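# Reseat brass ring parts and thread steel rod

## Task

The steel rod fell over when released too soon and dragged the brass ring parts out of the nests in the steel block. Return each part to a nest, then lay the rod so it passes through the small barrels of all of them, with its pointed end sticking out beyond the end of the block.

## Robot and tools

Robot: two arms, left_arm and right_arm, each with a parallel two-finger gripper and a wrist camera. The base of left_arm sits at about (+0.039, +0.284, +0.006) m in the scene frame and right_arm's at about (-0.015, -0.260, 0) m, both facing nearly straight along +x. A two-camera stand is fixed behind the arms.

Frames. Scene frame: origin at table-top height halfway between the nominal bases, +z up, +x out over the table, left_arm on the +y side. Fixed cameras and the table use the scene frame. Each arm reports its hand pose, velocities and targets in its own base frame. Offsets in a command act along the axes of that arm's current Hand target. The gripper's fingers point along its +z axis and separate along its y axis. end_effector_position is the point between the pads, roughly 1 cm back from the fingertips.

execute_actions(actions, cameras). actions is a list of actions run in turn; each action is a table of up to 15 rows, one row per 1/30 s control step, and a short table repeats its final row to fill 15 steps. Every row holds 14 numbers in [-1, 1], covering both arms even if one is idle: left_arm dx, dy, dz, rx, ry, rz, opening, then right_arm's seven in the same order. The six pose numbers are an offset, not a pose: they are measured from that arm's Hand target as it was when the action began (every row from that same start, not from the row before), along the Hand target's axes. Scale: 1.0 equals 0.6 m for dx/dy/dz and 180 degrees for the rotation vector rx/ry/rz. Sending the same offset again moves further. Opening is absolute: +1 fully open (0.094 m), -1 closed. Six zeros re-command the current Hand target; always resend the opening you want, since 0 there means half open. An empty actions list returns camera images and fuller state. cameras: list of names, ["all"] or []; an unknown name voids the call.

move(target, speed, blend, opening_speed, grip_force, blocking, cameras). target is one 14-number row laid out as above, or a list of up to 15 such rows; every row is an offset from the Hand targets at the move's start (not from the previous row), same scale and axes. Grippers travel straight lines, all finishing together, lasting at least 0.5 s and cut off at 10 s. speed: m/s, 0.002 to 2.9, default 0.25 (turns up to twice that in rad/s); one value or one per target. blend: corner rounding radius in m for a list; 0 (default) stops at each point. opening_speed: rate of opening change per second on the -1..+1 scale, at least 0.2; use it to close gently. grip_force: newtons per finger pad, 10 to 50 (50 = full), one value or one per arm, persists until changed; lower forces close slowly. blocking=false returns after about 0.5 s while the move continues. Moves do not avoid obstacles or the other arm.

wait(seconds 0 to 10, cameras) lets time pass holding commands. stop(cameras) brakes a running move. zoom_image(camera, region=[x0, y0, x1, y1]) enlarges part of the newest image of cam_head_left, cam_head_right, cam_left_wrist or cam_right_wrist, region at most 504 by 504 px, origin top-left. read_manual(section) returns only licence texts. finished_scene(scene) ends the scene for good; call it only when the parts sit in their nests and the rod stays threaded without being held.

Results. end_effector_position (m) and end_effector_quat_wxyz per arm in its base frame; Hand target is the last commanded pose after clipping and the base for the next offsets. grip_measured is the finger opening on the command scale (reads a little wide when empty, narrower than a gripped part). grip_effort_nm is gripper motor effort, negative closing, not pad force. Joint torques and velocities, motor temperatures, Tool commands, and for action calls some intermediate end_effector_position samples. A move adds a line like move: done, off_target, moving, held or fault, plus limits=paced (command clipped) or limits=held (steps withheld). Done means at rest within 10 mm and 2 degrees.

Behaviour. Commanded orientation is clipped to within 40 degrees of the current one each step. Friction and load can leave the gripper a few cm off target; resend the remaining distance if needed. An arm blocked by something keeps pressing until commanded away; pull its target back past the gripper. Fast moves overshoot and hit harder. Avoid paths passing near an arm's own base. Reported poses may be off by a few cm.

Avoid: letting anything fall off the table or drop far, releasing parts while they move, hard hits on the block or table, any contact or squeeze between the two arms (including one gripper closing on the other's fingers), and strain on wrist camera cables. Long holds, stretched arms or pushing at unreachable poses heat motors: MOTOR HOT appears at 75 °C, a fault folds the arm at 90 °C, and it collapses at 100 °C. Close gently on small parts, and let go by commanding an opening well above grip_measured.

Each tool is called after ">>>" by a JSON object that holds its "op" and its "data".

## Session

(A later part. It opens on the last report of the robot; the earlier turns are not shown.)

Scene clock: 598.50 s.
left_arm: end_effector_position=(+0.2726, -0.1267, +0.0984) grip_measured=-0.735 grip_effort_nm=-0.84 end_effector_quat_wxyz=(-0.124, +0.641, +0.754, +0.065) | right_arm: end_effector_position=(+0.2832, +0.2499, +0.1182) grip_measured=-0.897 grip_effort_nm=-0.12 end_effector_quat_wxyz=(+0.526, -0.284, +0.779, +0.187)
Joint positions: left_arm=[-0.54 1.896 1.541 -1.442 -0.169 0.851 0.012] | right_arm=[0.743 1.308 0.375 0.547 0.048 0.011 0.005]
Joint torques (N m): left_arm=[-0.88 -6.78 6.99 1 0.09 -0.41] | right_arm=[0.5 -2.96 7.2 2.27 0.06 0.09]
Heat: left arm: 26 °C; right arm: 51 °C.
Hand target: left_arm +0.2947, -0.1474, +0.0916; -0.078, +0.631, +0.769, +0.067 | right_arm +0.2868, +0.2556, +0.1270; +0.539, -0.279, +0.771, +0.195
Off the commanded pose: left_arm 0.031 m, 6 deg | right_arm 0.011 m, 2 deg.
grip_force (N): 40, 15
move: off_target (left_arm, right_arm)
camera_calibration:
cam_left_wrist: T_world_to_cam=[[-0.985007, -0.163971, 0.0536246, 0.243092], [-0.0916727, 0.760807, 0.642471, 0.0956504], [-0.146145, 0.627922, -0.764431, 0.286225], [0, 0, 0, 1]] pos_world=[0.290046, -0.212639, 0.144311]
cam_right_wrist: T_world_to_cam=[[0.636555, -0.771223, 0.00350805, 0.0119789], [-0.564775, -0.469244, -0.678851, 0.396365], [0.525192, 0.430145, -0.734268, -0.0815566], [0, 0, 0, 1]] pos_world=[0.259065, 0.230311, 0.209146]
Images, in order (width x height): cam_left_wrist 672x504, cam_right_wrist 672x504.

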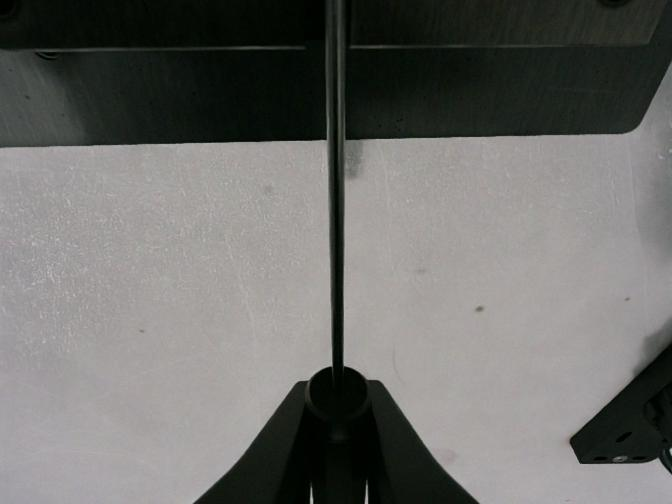

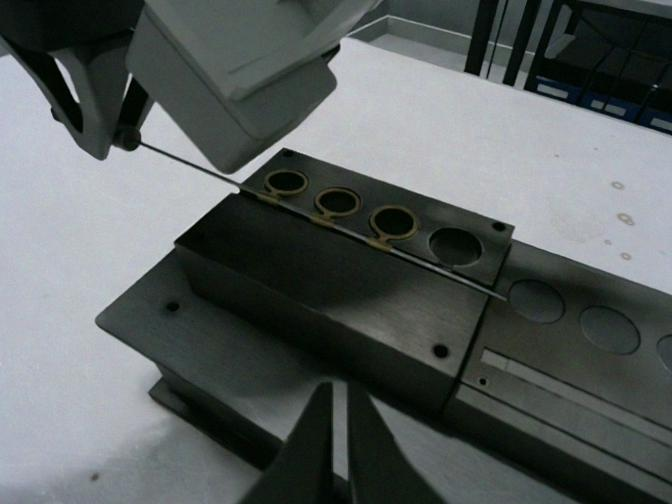

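>>> {"op": "move", "data": {"target": [0.0055, 0.0001, 0.0063, 0, -0.011, 0, -0.95, 0, 0, 0, 0, 0, 0, -0.9], "speed": 0.02, "cameras": ["cam_right_wrist"]}}

>>> {"op": "zoom_image", "data": {"camera": "cam_right_wrist", "region": [235, 145, 455, 295]}}

>>> {"op": "zoom_image", "data": {"camera": "cam_right_wrist", "region": [430, 220, 580, 340]}}

Scene clock: 603.40 s.
left_arm: end_effector_position=(+0.2720, -0.1266, +0.0961) grip_measured=-0.735 grip_effort_nm=-0.84 end_effector_quat_wxyz=(-0.124, +0.641, +0.755, +0.059) | right_arm: end_effector_position=(+0.2832, +0.2499, +0.1182) grip_measured=-0.897 grip_effort_nm=-0.12 end_effector_quat_wxyz=(+0.526, -0.284, +0.779, +0.187)
Joint positions: left_arm=[-0.533 1.896 1.533 -1.435 -0.157 0.856 0.012] | right_arm=[0.743 1.308 0.375 0.547 0.048 0.011 0.005]
Joint torques (N m): left_arm=[0.47 -9.01 4.15 1.4 0.21 -0.22] | right_arm=[0.51 -2.96 7.19 2.27 0.05 0.09]
Heat: left arm: 26 °C; right arm: 51 °C.
Hand target: left_arm +0.2940, -0.1434, +0.0886; -0.064, +0.632, +0.770, +0.056 | right_arm +0.2868, +0.2556, +0.1270; +0.539, -0.279, +0.771, +0.195
Off the commanded pose: left_arm 0.029 m, 7 deg | right_arm 0.011 m, 2 deg.
grip_force (N): 40, 15
move: off_target (left_arm, right_arm)
camera_calibration:
cam_right_wrist: T_world_to_cam=[[0.636555, -0.771223, 0.00350805, 0.0119789], [-0.564775, -0.469244, -0.678851, 0.396365], [0.525192, 0.430145, -0.734268, -0.0815566], [0, 0, 0, 1]] pos_world=[0.259065, 0.230311, 0.209146]
Images, in order (width x height): cam_right_wrist 672x504.

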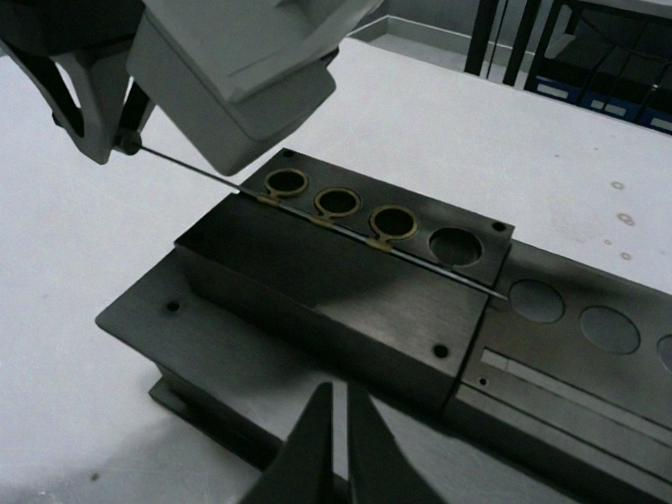

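Scaled by 2.291 from the camera's 672x504 image, which has a finer 960x720 frame.

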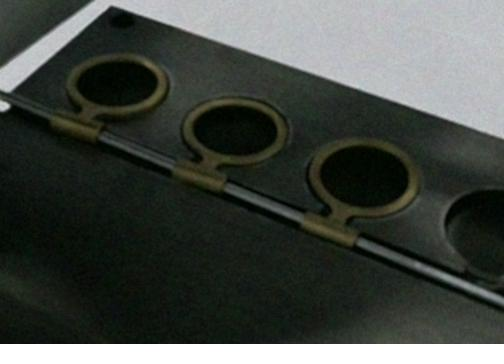

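Scaled by 3.360 from the camera's 672x504 image, which has a finer 960x720 frame.

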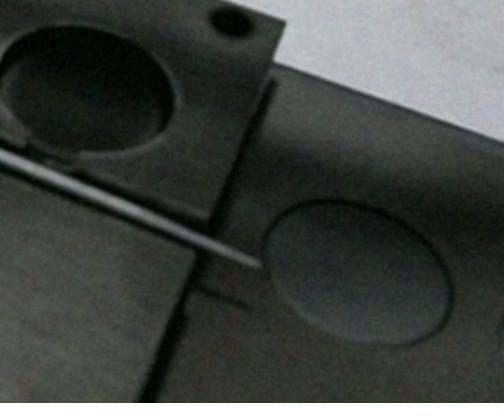

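>>> {"op": "move", "data": {"target": [-0.0003, 0, 0.0016, 0, -0.006, 0, -0.95, 0, 0, 0, 0, 0, 0, -0.9], "speed": 0.015, "cameras": ["cam_right_wrist"]}}

>>> {"op": "zoom_image", "data": {"camera": "cam_right_wrist", "region": [235, 145, 455, 295]}}

>>> {"op": "zoom_image", "data": {"camera": "cam_right_wrist", "region": [430, 220, 580, 340]}}

Scene clock: 608.63 s.
left_arm: end_effector_position=(+0.2722, -0.1271, +0.0922) grip_measured=-0.735 grip_effort_nm=-0.84 end_effector_quat_wxyz=(-0.121, +0.643, +0.755, +0.052) | right_arm: end_effector_position=(+0.2832, +0.2499, +0.1182) grip_measured=-0.897 grip_effort_nm=-0.12 end_effector_quat_wxyz=(+0.526, -0.284, +0.779, +0.187)
Joint positions: left_arm=[-0.526 1.896 1.52 -1.417 -0.144 0.868 0.012] | right_arm=[0.743 1.308 0.375 0.547 0.048 0.011 0.005]
Joint torques (N m): left_arm=[0.54 -10.11 4.21 1.37 0.11 -0.29] | right_arm=[0.53 -2.96 7.19 2.27 0.05 0.08]
Heat: left arm: 26 °C; right arm: 52 °C.
Hand target: left_arm +0.2941, -0.1435, +0.0876; -0.057, +0.633, +0.771, +0.050 | right_arm +0.2868, +0.2556, +0.1270; +0.539, -0.279, +0.771, +0.195
Off the commanded pose: left_arm 0.028 m, 8 deg | right_arm 0.011 m, 2 deg.
grip_force (N): 40, 15
move: off_target (left_arm, right_arm)
camera_calibration:
cam_right_wrist: T_world_to_cam=[[0.636555, -0.771223, 0.00350805, 0.0119789], [-0.564775, -0.469244, -0.678851, 0.396365], [0.525192, 0.430145, -0.734268, -0.0815566], [0, 0, 0, 1]] pos_world=[0.259065, 0.230311, 0.209146]
Images, in order (width x height): cam_right_wrist 672x504.

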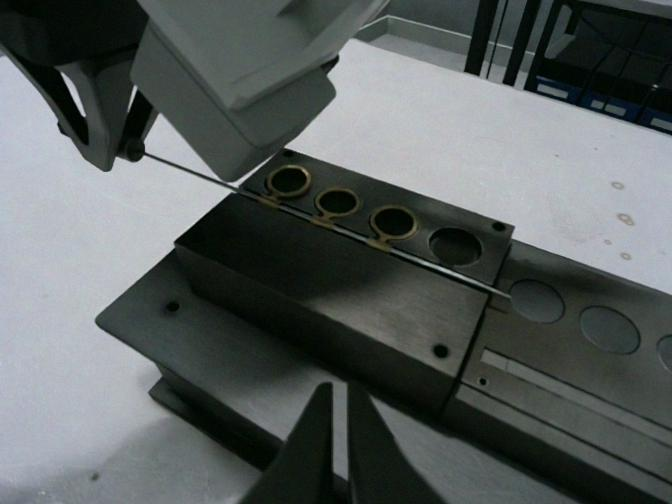

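Scaled by 2.291 from the camera's 672x504 image, which has a finer 960x720 frame.

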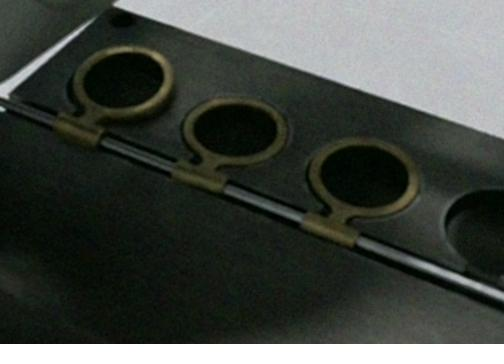

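Scaled by 3.360 from the camera's 672x504 image, which has a finer 960x720 frame.

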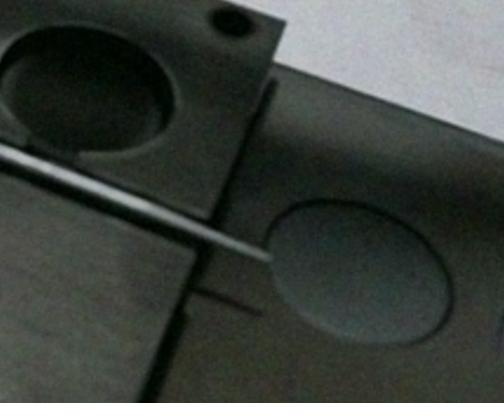

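>>> {"op": "move", "data": {"target": [-0.0057, 0.0056, 0.0100, 0, 0.010, 0, -0.95, 0, 0, 0, 0, 0, 0, -0.9], "speed": 0.02, "cameras": ["cam_right_wrist"]}}

>>> {"op": "zoom_image", "data": {"camera": "cam_right_wrist", "region": [235, 145, 455, 295]}}

Scene clock: 617.40 s.
left_arm: end_effector_position=(+0.2723, -0.1270, +0.0922) grip_measured=-0.735 grip_effort_nm=-0.84 end_effector_quat_wxyz=(-0.121, +0.643, +0.755, +0.052) | right_arm: end_effector_position=(+0.2832, +0.2499, +0.1182) grip_measured=-0.897 grip_effort_nm=-0.12 end_effector_quat_wxyz=(+0.526, -0.284, +0.779, +0.187)
Joint positions: left_arm=[-0.526 1.896 1.52 -1.417 -0.144 0.868 0.012] | right_arm=[0.743 1.308 0.375 0.547 0.048 0.011 0.005]
Joint torques (N m): left_arm=[-0.43 -7.27 5.33 1.32 0 -0.4] | right_arm=[0.5 -2.96 7.23 2.26 0.05 0.09]
Heat: left arm: 26 °C; right arm: 52 °C.
Hand target: left_arm +0.2979, -0.1452, +0.0812; -0.069, +0.632, +0.770, +0.060 | right_arm +0.2868, +0.2556, +0.1270; +0.539, -0.279, +0.771, +0.195
Off the commanded pose: left_arm 0.033 m, 6 deg | right_arm 0.011 m, 2 deg.
grip_force (N): 40, 15
move: off_target (left_arm, right_arm)
camera_calibration:
cam_right_wrist: T_world_to_cam=[[0.636555, -0.771223, 0.00350805, 0.0119789], [-0.564775, -0.469244, -0.678851, 0.396365], [0.525192, 0.430145, -0.734268, -0.0815566], [0, 0, 0, 1]] pos_world=[0.259065, 0.230311, 0.209146]
Images, in order (width x height): cam_right_wrist 672x504.

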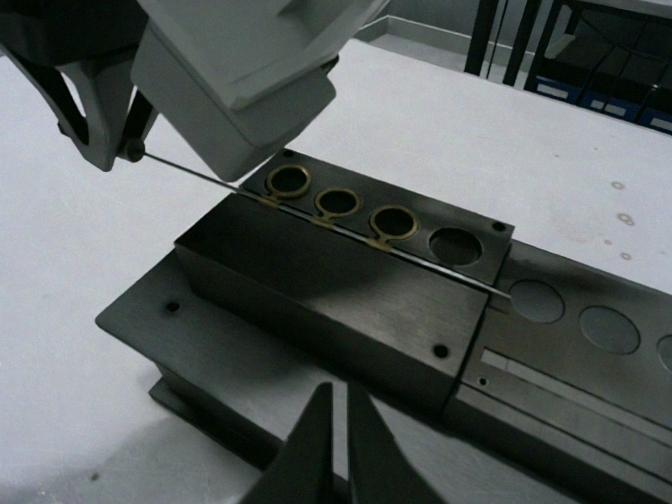

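Scaled by 2.291 from the camera's 672x504 image, which has a finer 960x720 frame.

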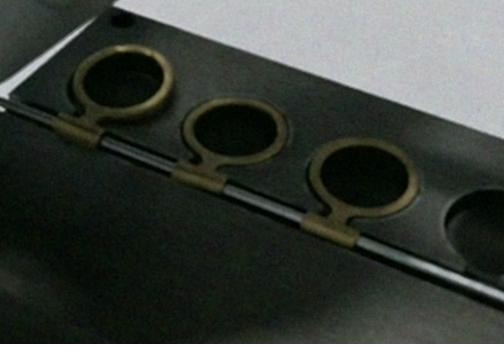

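>>> {"op": "move", "data": {"target": [0.0002, 0.0012, -0.0062, 0, 0, 0, -0.95, 0, 0, 0, 0, 0, 0, -0.9], "speed": 0.015, "cameras": []}}

>>> {"op": "move", "data": {"target": [0, 0.0004, -0.0017, 0, 0, 0, -0.95, 0, 0, 0, 0, 0, 0, -0.9], "speed": 0.01, "cameras": ["cam_right_wrist"]}}

>>> {"op": "zoom_image", "data": {"camera": "cam_right_wrist", "region": [235, 145, 455, 295]}}

Scene clock: 619.27 s.
left_arm: end_effector_position=(+0.2723, -0.1270, +0.0922) grip_measured=-0.735 grip_effort_nm=-0.84 end_effector_quat_wxyz=(-0.121, +0.643, +0.755, +0.052) | right_arm: end_effector_position=(+0.2832, +0.2499, +0.1182) grip_measured=-0.897 grip_effort_nm=-0.12 end_effector_quat_wxyz=(+0.526, -0.284, +0.779, +0.187)
Joint positions: left_arm=[-0.526 1.896 1.52 -1.417 -0.144 0.868 0.012] | right_arm=[0.743 1.308 0.375 0.547 0.048 0.011 0.005]
Joint torques (N m): left_arm=[-0.65 -6.97 6.49 1.16 0 -0.42] | right_arm=[0.53 -2.95 7.2 2.27 0.05 0.09]
Heat: left arm: 26 °C; right arm: 52 °C.
Hand target: left_arm +0.2987, -0.1456, +0.0848; -0.069, +0.632, +0.770, +0.060 | right_arm +0.2868, +0.2556, +0.1270; +0.539, -0.279, +0.771, +0.195
Off the commanded pose: left_arm 0.033 m, 6 deg | right_arm 0.011 m, 2 deg.
grip_force (N): 40, 15
move: off_target (left_arm, right_arm)
No camera images: "cameras" was empty.

Scene clock: 619.97 s.
left_arm: end_effector_position=(+0.2724, -0.1271, +0.0923) grip_measured=-0.735 grip_effort_nm=-0.84 end_effector_quat_wxyz=(-0.121, +0.643, +0.755, +0.052) | right_arm: end_effector_position=(+0.2832, +0.2499, +0.1182) grip_measured=-0.897 grip_effort_nm=-0.12 end_effector_quat_wxyz=(+0.526, -0.284, +0.779, +0.187)
Joint positions: left_arm=[-0.526 1.896 1.521 -1.417 -0.144 0.868 0.012] | right_arm=[0.743 1.308 0.375 0.547 0.048 0.011 0.005]
Joint torques (N m): left_arm=[-0.5 -7.16 6.86 1.11 -0.02 -0.4] | right_arm=[0.53 -2.95 7.2 2.26 0.06 0.09]
Heat: left arm: 26 °C; right arm: 52 °C.
Hand target: left_arm +0.2989, -0.1458, +0.0858; -0.069, +0.632, +0.770, +0.060 | right_arm +0.2868, +0.2556, +0.1270; +0.539, -0.279, +0.771, +0.195
Off the commanded pose: left_arm 0.033 m, 6 deg | right_arm 0.011 m, 2 deg.
grip_force (N): 40, 15
move: off_target (left_arm, right_arm)
camera_calibration:
cam_right_wrist: T_world_to_cam=[[0.636555, -0.771223, 0.00350805, 0.0119789], [-0.564775, -0.469244, -0.678851, 0.396365], [0.525192, 0.430145, -0.734268, -0.0815566], [0, 0, 0, 1]] pos_world=[0.259065, 0.230311, 0.209146]
Images, in order (width x height): cam_right_wrist 672x504.

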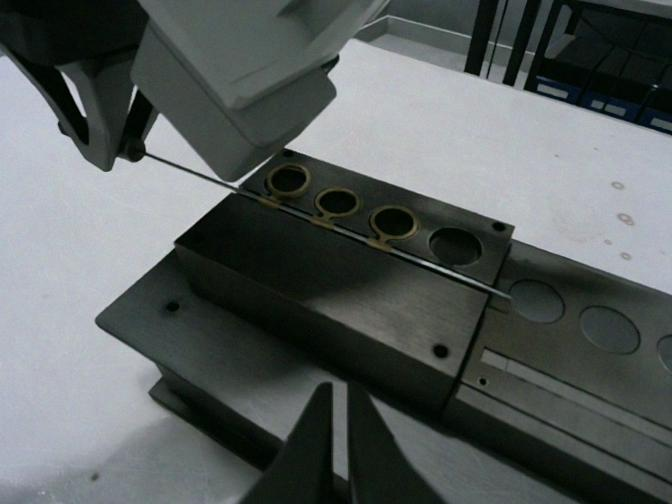

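Scaled by 2.291 from the camera's 672x504 image, which has a finer 960x720 frame.

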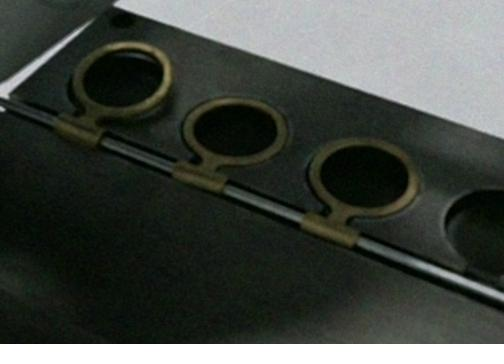

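>>> {"op": "move", "data": {"target": [0.0002, 0.0006, -0.0026, 0, 0, 0, -0.95, 0, 0, 0, 0, 0, 0, -0.9], "speed": 0.01, "cameras": ["cam_right_wrist"]}}

>>> {"op": "zoom_image", "data": {"camera": "cam_right_wrist", "region": [235, 145, 455, 295]}}

Scene clock: 621.43 s.
left_arm: end_effector_position=(+0.2736, -0.1286, +0.0930) grip_measured=-0.735 grip_effort_nm=-0.84 end_effector_quat_wxyz=(-0.117, +0.643, +0.755, +0.052) | right_arm: end_effector_position=(+0.2832, +0.2499, +0.1182) grip_measured=-0.897 grip_effort_nm=-0.12 end_effector_quat_wxyz=(+0.526, -0.284, +0.779, +0.187)
Joint positions: left_arm=[-0.528 1.896 1.525 -1.415 -0.144 0.867 0.012] | right_arm=[0.743 1.308 0.375 0.547 0.048 0.011 0.005]
Joint torques (N m): left_arm=[-0.32 -7.04 7.02 1.02 0 -0.36] | right_arm=[0.5 -2.96 7.23 2.27 0.05 0.09]
Heat: left arm: 26 °C; right arm: 52 °C.
Hand target: left_arm +0.2993, -0.1459, +0.0874; -0.069, +0.632, +0.770, +0.060 | right_arm +0.2868, +0.2556, +0.1270; +0.539, -0.279, +0.771, +0.195
Off the commanded pose: left_arm 0.031 m, 6 deg | right_arm 0.011 m, 2 deg.
grip_force (N): 40, 15
move: off_target (left_arm, right_arm)
camera_calibration:
cam_right_wrist: T_world_to_cam=[[0.636555, -0.771223, 0.00350805, 0.0119789], [-0.564775, -0.469244, -0.678851, 0.396365], [0.525192, 0.430145, -0.734268, -0.0815566], [0, 0, 0, 1]] pos_world=[0.259065, 0.230311, 0.209146]
Images, in order (width x height): cam_right_wrist 672x504.

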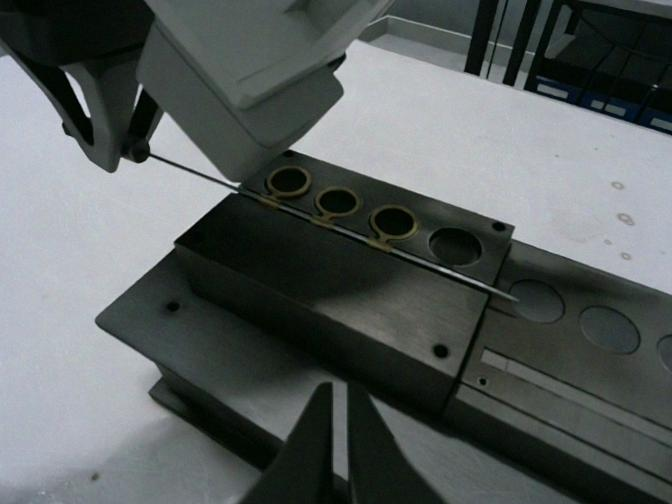

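Scaled by 2.291 from the camera's 672x504 image, which has a finer 960x720 frame.

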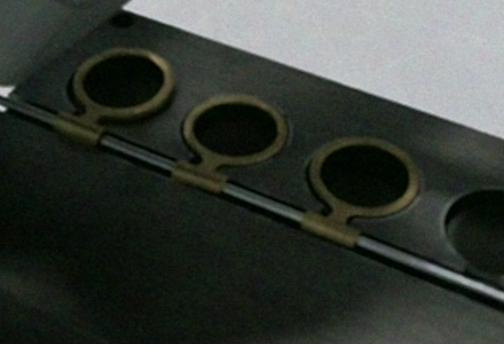

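>>> {"op": "move", "data": {"target": [-0.0030, 0.0006, -0.0032, 0, 0, 0, -0.95, 0, 0, 0, 0, 0, 0, -0.9], "speed": 0.01, "cameras": ["cam_right_wrist", "cam_left_wrist"]}}

>>> {"op": "zoom_image", "data": {"camera": "cam_right_wrist", "region": [235, 145, 455, 295]}}

>>> {"op": "zoom_image", "data": {"camera": "cam_left_wrist", "region": [270, 0, 400, 98]}}

Scene clock: 623.20 s.
left_arm: end_effector_position=(+0.2749, -0.1306, +0.0931) grip_measured=-0.735 grip_effort_nm=-0.84 end_effector_quat_wxyz=(-0.118, +0.644, +0.754, +0.052) | right_arm: end_effector_position=(+0.2832, +0.2499, +0.1182) grip_measured=-0.897 grip_effort_nm=-0.12 end_effector_quat_wxyz=(+0.526, -0.284, +0.779, +0.187)
Joint positions: left_arm=[-0.532 1.904 1.536 -1.418 -0.144 0.867 0.012] | right_arm=[0.743 1.308 0.375 0.547 0.048 0.011 0.005]
Joint torques (N m): left_arm=[-0.32 -7.24 7.28 0.95 0.01 -0.43] | right_arm=[0.53 -2.96 7.23 2.27 0.05 0.1]
Heat: left arm: 26 °C; right arm: 52 °C.
Hand target: left_arm +0.3001, -0.1479, +0.0890; -0.069, +0.632, +0.770, +0.060 | right_arm +0.2868, +0.2556, +0.1270; +0.539, -0.279, +0.771, +0.195
Off the commanded pose: left_arm 0.031 m, 6 deg | right_arm 0.011 m, 2 deg.
grip_force (N): 40, 15
move: off_target (left_arm, right_arm)
camera_calibration:
cam_left_wrist: T_world_to_cam=[[-0.984996, -0.159646, 0.0655381, 0.244446], [-0.0850018, 0.779319, 0.620836, 0.104861], [-0.150189, 0.60595, -0.781196, 0.284781], [0, 0, 0, 1]] pos_world=[0.292463, -0.215258, 0.141348]
cam_right_wrist: T_world_to_cam=[[0.636555, -0.771223, 0.00350805, 0.0119789], [-0.564775, -0.469244, -0.678851, 0.396365], [0.525192, 0.430145, -0.734268, -0.0815566], [0, 0, 0, 1]] pos_world=[0.259065, 0.230311, 0.209146]
Images, in order (width x height): cam_left_wrist 672x504, cam_right_wrist 672x504.

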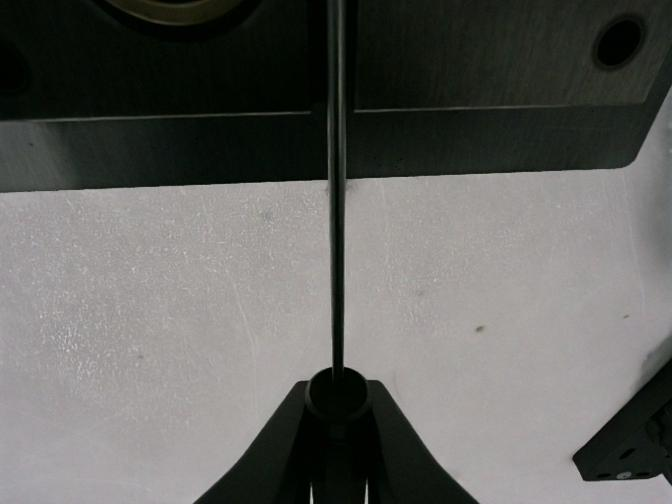

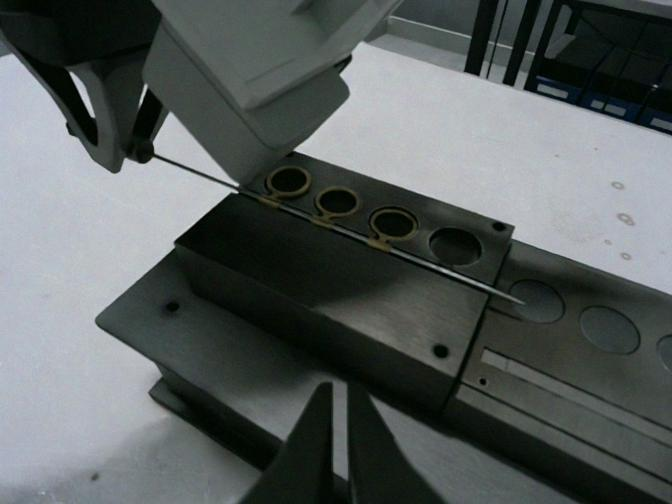

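Scaled by 2.291 from the camera's 672x504 image, which has a finer 960x720 frame.

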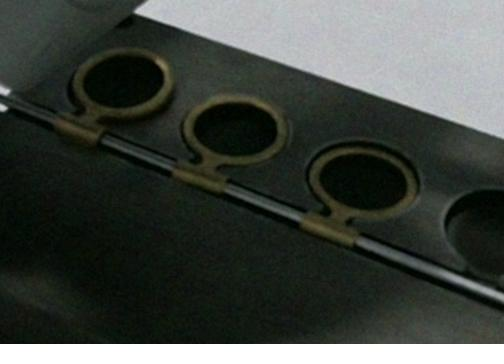

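Scaled by 3.877 from the camera's 672x504 image, which has a finer 960x720 frame.

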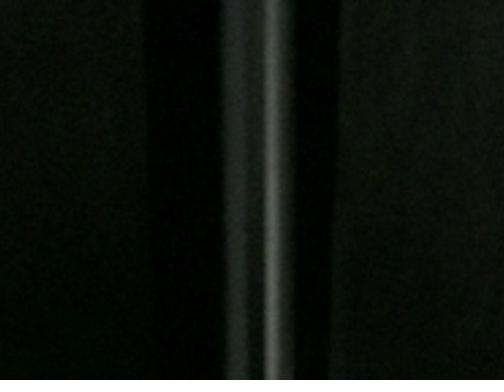

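>>> {"op": "execute_actions", "data": {"actions": [], "cameras": ["cam_right_wrist","cam_left_wrist"]}}

>>> {"op": "zoom_image", "data": {"camera": "cam_right_wrist", "region": [235, 145, 455, 295]}}

>>> {"op": "zoom_image", "data": {"camera": "cam_left_wrist", "region": [270, 0, 400, 98]}}

Scene clock: 628.23 s.
left_arm: end_effector_position=(+0.2749, -0.1306, +0.0931) grip_measured=-0.735 grip_effort_nm=-0.84 end_effector_quat_wxyz=(-0.118, +0.644, +0.754, +0.052) | right_arm: end_effector_position=(+0.2832, +0.2499, +0.1182) grip_measured=-0.897 grip_effort_nm=-0.12 end_effector_quat_wxyz=(+0.526, -0.284, +0.779, +0.187)
Joint positions: left_arm=[-0.532 1.904 1.536 -1.418 -0.144 0.867 0.012] | right_arm=[0.743 1.308 0.375 0.547 0.048 0.011 0.005]
Joint velocities: within noise
Joint torques (N m): left_arm=[-0.18 -7.23 7.17 1.03 0.02 -0.4] | right_arm=[0.51 -2.96 7.21 2.26 0.06 0.09]
Motor temperatures (°C): left_arm=[21 23 26 22 19 22 24] | right_arm=[19 21 27 52 21 21 20]
Heat: left arm: 26 °C; right arm: 52 °C.
Hand target: left_arm +0.3001, -0.1479, +0.0890; -0.069, +0.632, +0.770, +0.060 | right_arm +0.2868, +0.2556, +0.1270; +0.539, -0.279, +0.771, +0.195
Tool commands: left_gripper/opening=-0.95 right_gripper/opening=-0.9
Off the commanded pose: left_arm 0.031 m, 6 deg | right_arm 0.011 m, 2 deg.
grip_force (N): 40, 15
camera_calibration:
cam_left_wrist: T_world_to_cam=[[-0.984996, -0.159646, 0.0655381, 0.244446], [-0.0850018, 0.779319, 0.620836, 0.104861], [-0.150189, 0.60595, -0.781196, 0.284781], [0, 0, 0, 1]] pos_world=[0.292463, -0.215258, 0.141348]
cam_right_wrist: T_world_to_cam=[[0.636555, -0.771223, 0.00350805, 0.0119789], [-0.564775, -0.469244, -0.678851, 0.396365], [0.525192, 0.430145, -0.734268, -0.0815566], [0, 0, 0, 1]] pos_world=[0.259065, 0.230311, 0.209146]
Images, in order (width x height): cam_left_wrist 672x504, cam_right_wrist 672x504.

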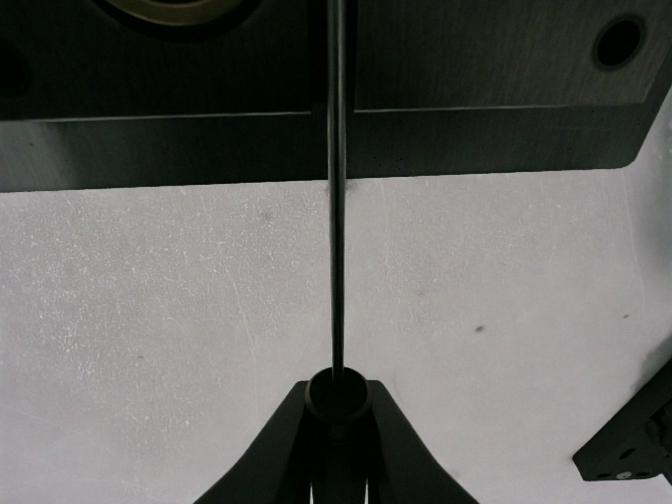

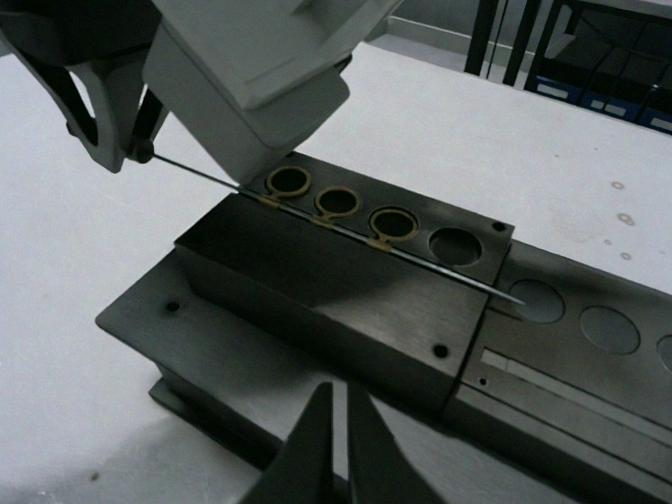

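Scaled by 2.291 from the camera's 672x504 image, which has a finer 960x720 frame.

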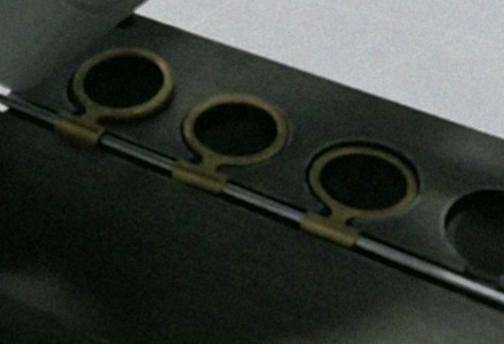

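Scaled by 3.877 from the camera's 672x504 image, which has a finer 960x720 frame.

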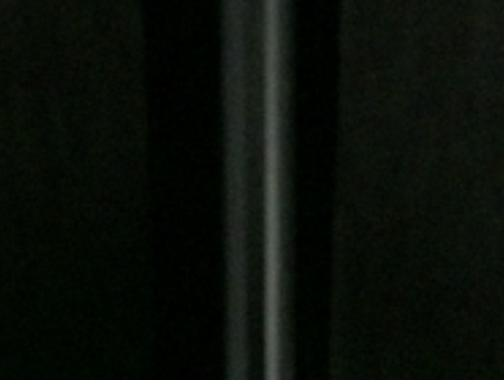

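>>> {"op": "move", "data": {"target": [-0.0021, 0.0004, -0.0024, 0, 0, 0, -0.95, 0, 0, 0, 0, 0, 0, -0.9], "speed": 0.02, "cameras": ["cam_right_wrist","cam_left_wrist"]}}

>>> {"op": "zoom_image", "data": {"camera": "cam_right_wrist", "region": [235, 145, 455, 295]}}

Scene clock: 629.87 s.
left_arm: end_effector_position=(+0.2749, -0.1314, +0.0941) grip_measured=-0.735 grip_effort_nm=-0.84 end_effector_quat_wxyz=(-0.120, +0.645, +0.753, +0.052) | right_arm: end_effector_position=(+0.2832, +0.2499, +0.1182) grip_measured=-0.897 grip_effort_nm=-0.12 end_effector_quat_wxyz=(+0.526, -0.284, +0.779, +0.187)
Joint positions: left_arm=[-0.534 1.909 1.546 -1.427 -0.144 0.867 0.012] | right_arm=[0.743 1.308 0.375 0.547 0.048 0.011 0.005]
Joint torques (N m): left_arm=[-0.31 -7.39 7.34 1.04 -0.03 -0.45] | right_arm=[0.5 -2.95 7.21 2.27 0.05 0.09]
Heat: left arm: 26 °C; right arm: 52 °C.
Hand target: left_arm +0.3005, -0.1494, +0.0901; -0.069, +0.632, +0.770, +0.060 | right_arm +0.2868, +0.2556, +0.1270; +0.539, -0.279, +0.771, +0.195
Off the commanded pose: left_arm 0.032 m, 6 deg | right_arm 0.011 m, 2 deg.
grip_force (N): 40, 15
move: off_target (left_arm, right_arm)
camera_calibration:
cam_left_wrist: T_world_to_cam=[[-0.985059, -0.157929, 0.0686808, 0.244297], [-0.0813262, 0.778119, 0.62283, 0.10347], [-0.151805, 0.607939, -0.779337, 0.286604], [0, 0, 0, 1]] pos_world=[0.29257, -0.216168, 0.142139]
cam_right_wrist: T_world_to_cam=[[0.636555, -0.771223, 0.00350805, 0.0119789], [-0.564775, -0.469244, -0.678851, 0.396365], [0.525192, 0.430145, -0.734268, -0.0815566], [0, 0, 0, 1]] pos_world=[0.259065, 0.230311, 0.209146]
Images, in order (width x height): cam_left_wrist 672x504, cam_right_wrist 672x504.

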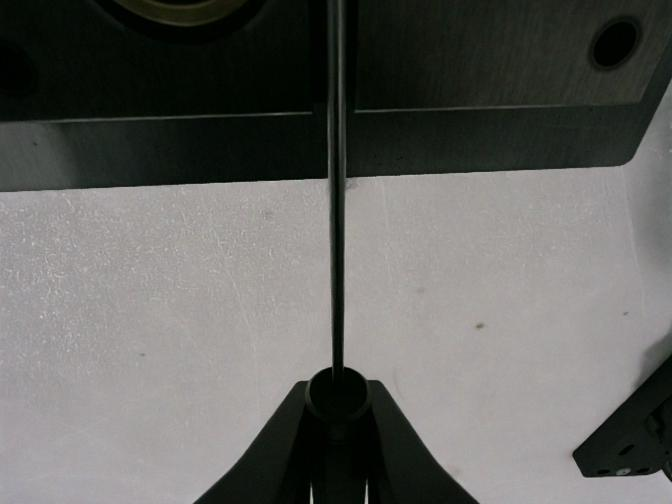

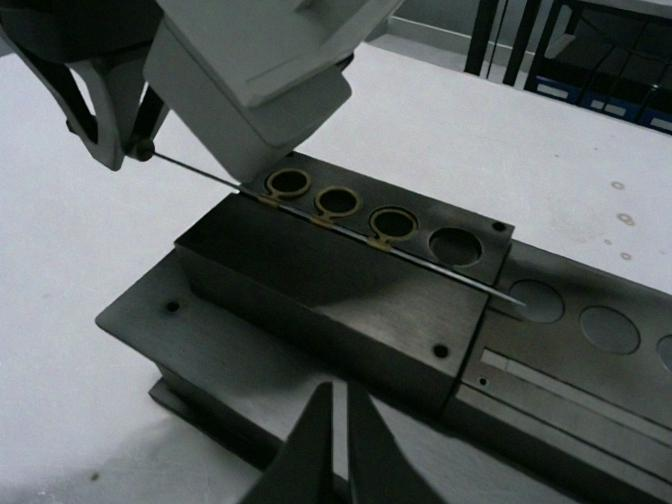

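Scaled by 2.291 from the camera's 672x504 image, which has a finer 960x720 frame.

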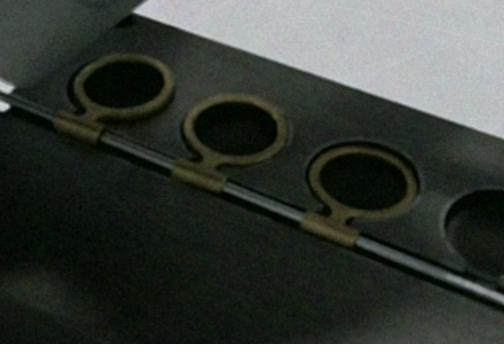

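>>> {"op": "zoom_image", "data": {"camera": "cam_right_wrist", "region": [235, 155, 335, 230]}}

>>> {"op": "zoom_image", "data": {"camera": "cam_right_wrist", "region": [355, 200, 455, 275]}}

Scaled by 5.040 from the camera's 672x504 image, which has a finer 960x720 frame.

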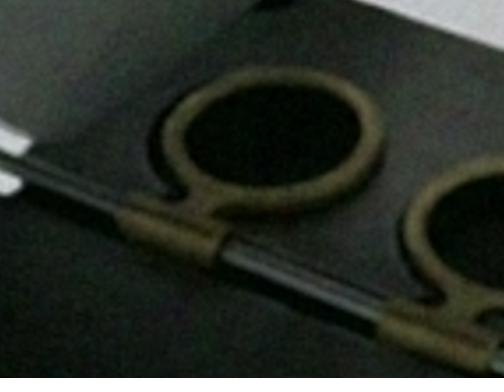

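Scaled by 5.040 from the camera's 672x504 image, which has a finer 960x720 frame.

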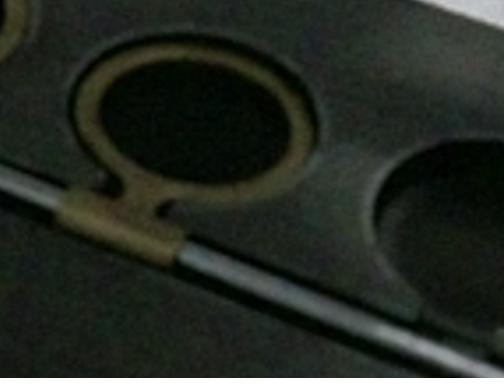

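>>> {"op": "move", "data": {"target": [0, 0.0004, -0.0017, 0, 0, 0, -0.95, 0, 0, 0, 0, 0, 0, -0.9], "speed": 0.02, "cameras": ["cam_right_wrist"]}}

>>> {"op": "zoom_image", "data": {"camera": "cam_right_wrist", "region": [235, 155, 335, 230]}}

Scene clock: 635.10 s.
left_arm: end_effector_position=(+0.2752, -0.1316, +0.0958) grip_measured=-0.735 grip_effort_nm=-0.84 end_effector_quat_wxyz=(-0.119, +0.645, +0.753, +0.052) | right_arm: end_effector_position=(+0.2832, +0.2499, +0.1182) grip_measured=-0.897 grip_effort_nm=-0.12 end_effector_quat_wxyz=(+0.526, -0.284, +0.779, +0.187)
Joint positions: left_arm=[-0.534 1.909 1.553 -1.434 -0.144 0.866 0.012] | right_arm=[0.743 1.308 0.375 0.547 0.048 0.011 0.005]
Joint torques (N m): left_arm=[-0.28 -7.16 6.94 1.03 0 -0.43] | right_arm=[0.5 -2.96 7.21 2.27 0.05 0.08]
Heat: left arm: 27 °C; right arm: 52 °C.
Hand target: left_arm +0.3008, -0.1495, +0.0911; -0.069, +0.632, +0.770, +0.060 | right_arm +0.2868, +0.2556, +0.1270; +0.539, -0.279, +0.771, +0.195
Off the commanded pose: left_arm 0.032 m, 6 deg | right_arm 0.011 m, 2 deg.
grip_force (N): 40, 15
move: off_target (left_arm, right_arm)
camera_calibration:
cam_right_wrist: T_world_to_cam=[[0.636555, -0.771223, 0.00350805, 0.0119789], [-0.564775, -0.469244, -0.678851, 0.396365], [0.525192, 0.430145, -0.734268, -0.0815566], [0, 0, 0, 1]] pos_world=[0.259065, 0.230311, 0.209146]
Images, in order (width x height): cam_right_wrist 672x504.

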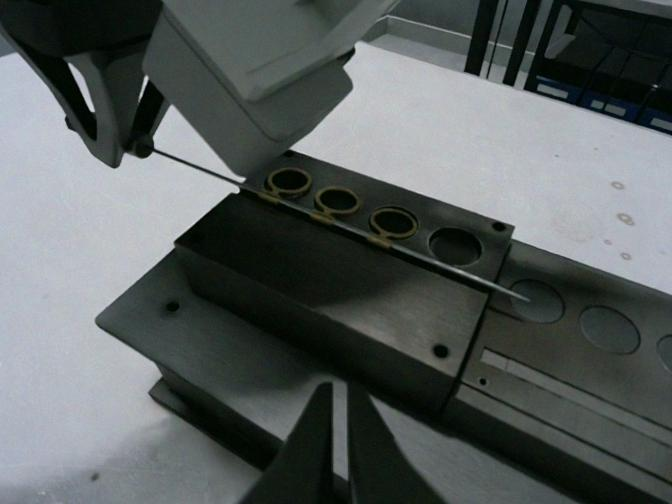

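Scaled by 5.040 from the camera's 672x504 image, which has a finer 960x720 frame.

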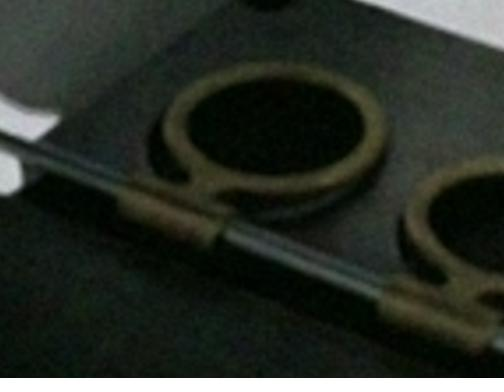

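>>> {"op": "zoom_image", "data": {"camera": "cam_right_wrist", "region": [235, 145, 455, 295]}}

>>> {"op": "zoom_image", "data": {"camera": "cam_right_wrist", "region": [300, 180, 400, 255]}}

Scaled by 2.291 from the camera's 672x504 image, which has a finer 960x720 frame.

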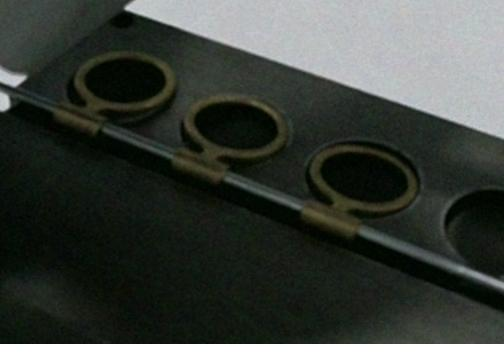

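Scaled by 5.040 from the camera's 672x504 image, which has a finer 960x720 frame.

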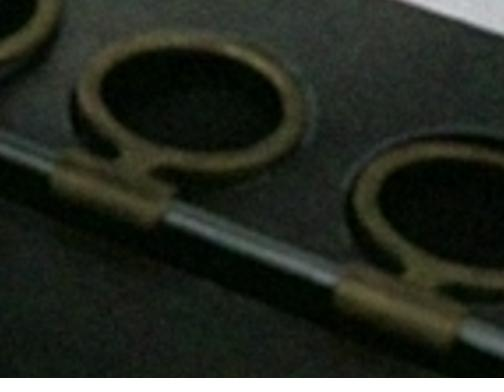

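>>> {"op": "move", "data": {"target": [0.0088, -0.0004, 0.0051, 0, 0, 0, -0.95, 0, 0, 0, 0, 0, 0, -0.9], "speed": 0.02, "cameras": ["cam_right_wrist"]}}

>>> {"op": "zoom_image", "data": {"camera": "cam_right_wrist", "region": [235, 145, 455, 295]}}

Scene clock: 641.80 s.
left_arm: end_effector_position=(+0.2751, -0.1315, +0.0958) grip_measured=-0.735 grip_effort_nm=-0.84 end_effector_quat_wxyz=(-0.120, +0.645, +0.753, +0.052) | right_arm: end_effector_position=(+0.2832, +0.2499, +0.1182) grip_measured=-0.897 grip_effort_nm=-0.12 end_effector_quat_wxyz=(+0.526, -0.284, +0.779, +0.187)
Joint positions: left_arm=[-0.534 1.909 1.553 -1.434 -0.144 0.866 0.012] | right_arm=[0.743 1.308 0.375 0.547 0.048 0.011 0.005]
Joint torques (N m): left_arm=[0.51 -8.2 5.15 1.2 0.01 -0.3] | right_arm=[0.51 -2.96 7.2 2.27 0.05 0.08]
Heat: left arm: 27 °C; right arm: 52 °C.
Hand target: left_arm +0.2995, -0.1439, +0.0891; -0.069, +0.632, +0.770, +0.060 | right_arm +0.2868, +0.2556, +0.1270; +0.539, -0.279, +0.771, +0.195
Off the commanded pose: left_arm 0.028 m, 6 deg | right_arm 0.011 m, 2 deg.
grip_force (N): 40, 15
move: off_target (left_arm, right_arm)
camera_calibration:
cam_right_wrist: T_world_to_cam=[[0.636555, -0.771223, 0.00350805, 0.0119789], [-0.564775, -0.469244, -0.678851, 0.396365], [0.525192, 0.430145, -0.734268, -0.0815566], [0, 0, 0, 1]] pos_world=[0.259065, 0.230311, 0.209146]
Images, in order (width x height): cam_right_wrist 672x504.

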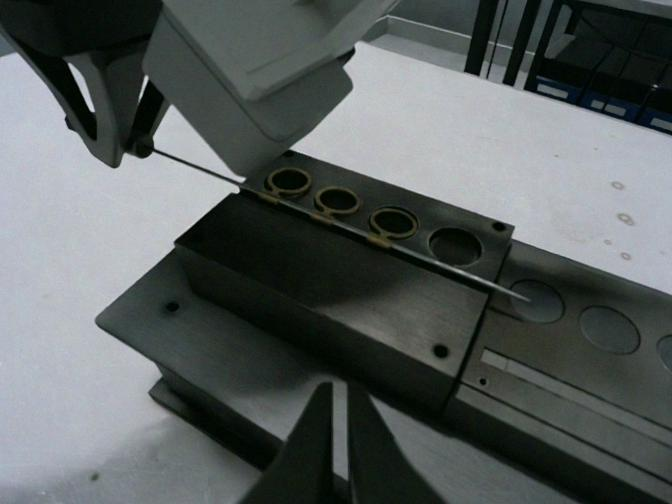

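Scaled by 2.291 from the camera's 672x504 image, which has a finer 960x720 frame.

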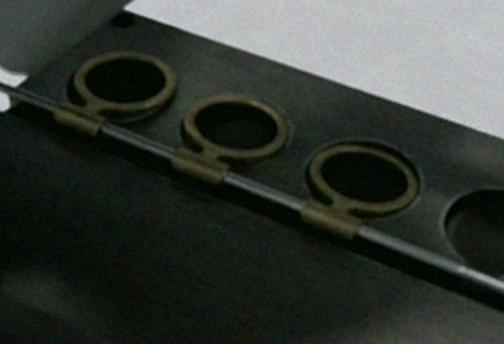

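>>> {"op": "move", "data": {"target": [0.0048, -0.0006, 0.0043, 0, 0, 0, -0.95, 0, 0, 0, 0, 0, 0, -0.9], "speed": 0.02, "cameras": ["cam_right_wrist"]}}

>>> {"op": "zoom_image", "data": {"camera": "cam_right_wrist", "region": [235, 145, 455, 295]}}

Scene clock: 644.30 s.
left_arm: end_effector_position=(+0.2750, -0.1311, +0.0936) grip_measured=-0.735 grip_effort_nm=-0.84 end_effector_quat_wxyz=(-0.119, +0.644, +0.754, +0.052) | right_arm: end_effector_position=(+0.2832, +0.2499, +0.1182) grip_measured=-0.897 grip_effort_nm=-0.12 end_effector_quat_wxyz=(+0.526, -0.284, +0.779, +0.187)
Joint positions: left_arm=[-0.532 1.909 1.544 -1.426 -0.142 0.867 0.012] | right_arm=[0.743 1.308 0.375 0.547 0.048 0.011 0.005]
Joint torques (N m): left_arm=[1.02 -8.83 4.44 1.21 -0.07 -0.27] | right_arm=[0.51 -2.96 7.2 2.26 0.06 0.09]
Heat: left arm: 27 °C; right arm: 52 °C.
Hand target: left_arm +0.2985, -0.1407, +0.0871; -0.069, +0.632, +0.770, +0.060 | right_arm +0.2868, +0.2556, +0.1270; +0.539, -0.279, +0.771, +0.195
Off the commanded pose: left_arm 0.026 m, 6 deg | right_arm 0.011 m, 2 deg.
grip_force (N): 40, 15
move: off_target (left_arm, right_arm)
camera_calibration:
cam_right_wrist: T_world_to_cam=[[0.636555, -0.771223, 0.00350805, 0.0119789], [-0.564775, -0.469244, -0.678851, 0.396365], [0.525192, 0.430145, -0.734268, -0.0815566], [0, 0, 0, 1]] pos_world=[0.259065, 0.230311, 0.209146]
Images, in order (width x height): cam_right_wrist 672x504.

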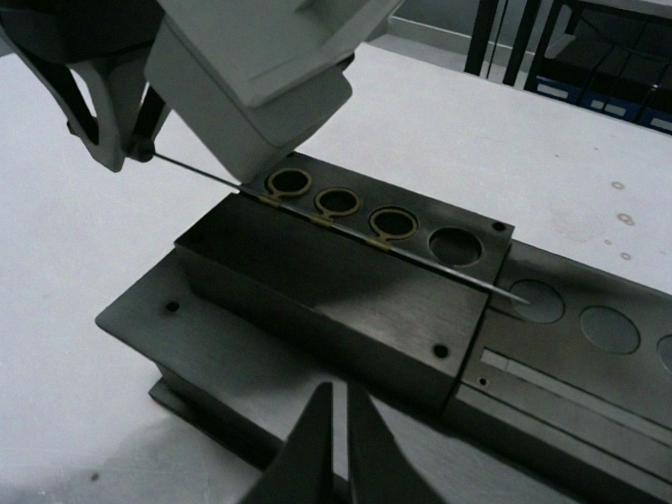

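Scaled by 2.291 from the camera's 672x504 image, which has a finer 960x720 frame.

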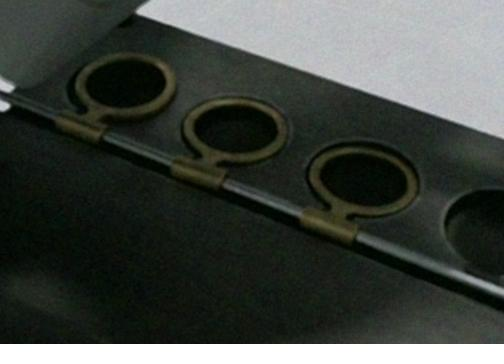

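>>> {"op": "zoom_image", "data": {"camera": "cam_right_wrist", "region": [235, 155, 335, 230]}}

>>> {"op": "zoom_image", "data": {"camera": "cam_right_wrist", "region": [300, 180, 400, 255]}}

Scaled by 5.040 from the camera's 672x504 image, which has a finer 960x720 frame.

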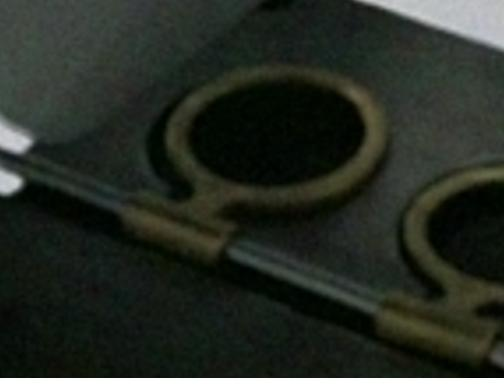

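Scaled by 5.040 from the camera's 672x504 image, which has a finer 960x720 frame.

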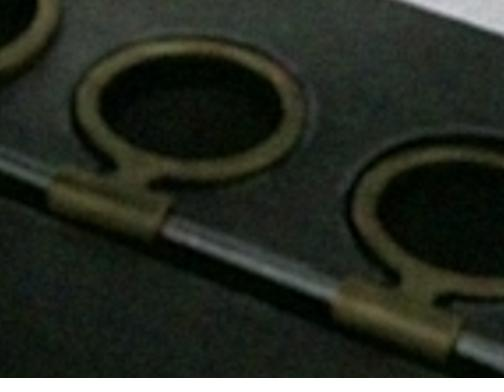

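>>> {"op": "move", "data": {"target": [0.0036, 0, -0.0010, 0, 0, 0, -0.95, 0, 0, 0, 0, 0, 0, -0.9], "speed": 0.02, "cameras": ["cam_right_wrist","cam_left_wrist"]}}

>>> {"op": "zoom_image", "data": {"camera": "cam_right_wrist", "region": [235, 155, 335, 230]}}

>>> {"op": "zoom_image", "data": {"camera": "cam_left_wrist", "region": [270, 0, 400, 98]}}

Scene clock: 646.73 s.
left_arm: end_effector_position=(+0.2751, -0.1310, +0.0929) grip_measured=-0.735 grip_effort_nm=-0.84 end_effector_quat_wxyz=(-0.119, +0.645, +0.753, +0.050) | right_arm: end_effector_position=(+0.2832, +0.2499, +0.1182) grip_measured=-0.897 grip_effort_nm=-0.12 end_effector_quat_wxyz=(+0.526, -0.284, +0.779, +0.187)
Joint positions: left_arm=[-0.53 1.909 1.542 -1.423 -0.139 0.871 0.012] | right_arm=[0.743 1.308 0.375 0.547 0.048 0.011 0.005]
Joint torques (N m): left_arm=[1.29 -9.35 4.31 1.15 -0.09 -0.25] | right_arm=[0.51 -2.95 7.21 2.27 0.05 0.09]
Heat: left arm: 27 °C; right arm: 52 °C.
Hand target: left_arm +0.2981, -0.1387, +0.0881; -0.069, +0.632, +0.770, +0.060 | right_arm +0.2868, +0.2556, +0.1270; +0.539, -0.279, +0.771, +0.195
Off the commanded pose: left_arm 0.025 m, 6 deg | right_arm 0.011 m, 2 deg.
grip_force (N): 40, 15
move: off_target (left_arm, right_arm)
camera_calibration:
cam_left_wrist: T_world_to_cam=[[-0.984694, -0.158742, 0.0719616, 0.244024], [-0.0806403, 0.780979, 0.619329, 0.104344], [-0.154514, 0.604046, -0.781827, 0.285902], [0, 0, 0, 1]] pos_world=[0.29288, -0.215452, 0.141342]
cam_right_wrist: T_world_to_cam=[[0.636555, -0.771223, 0.00350805, 0.0119789], [-0.564775, -0.469244, -0.678851, 0.396365], [0.525192, 0.430145, -0.734268, -0.0815566], [0, 0, 0, 1]] pos_world=[0.259065, 0.230311, 0.209146]
Images, in order (width x height): cam_left_wrist 672x504, cam_right_wrist 672x504.

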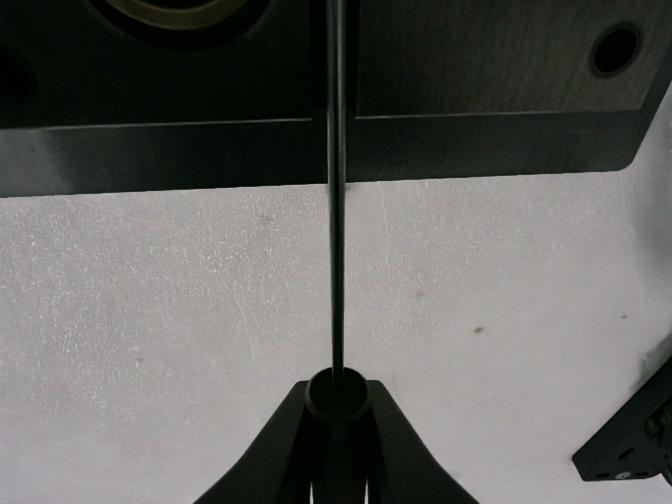

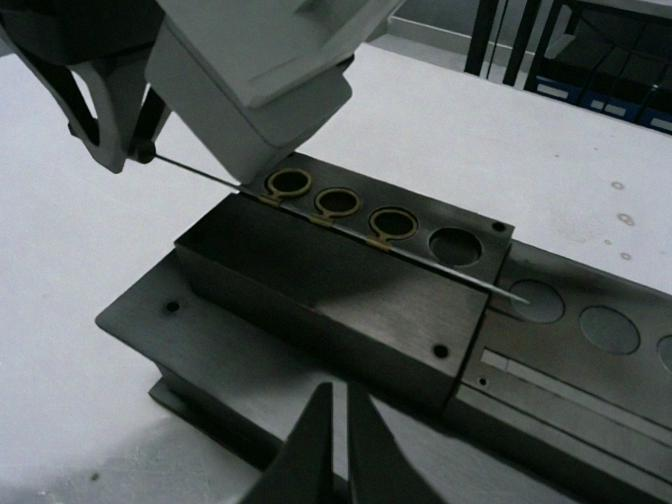

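Scaled by 5.040 from the camera's 672x504 image, which has a finer 960x720 frame.

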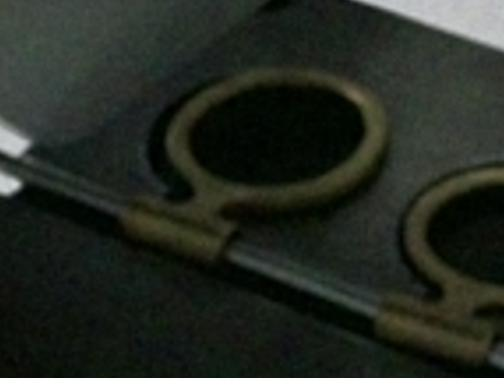

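Scaled by 3.877 from the camera's 672x504 image, which has a finer 960x720 frame.

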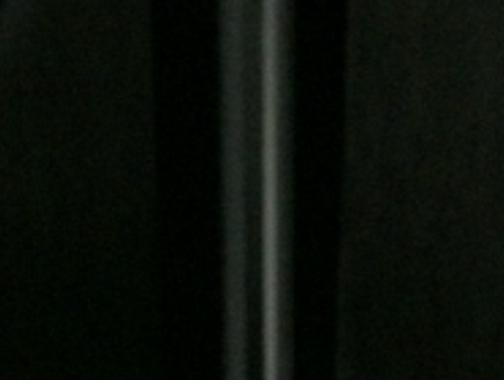

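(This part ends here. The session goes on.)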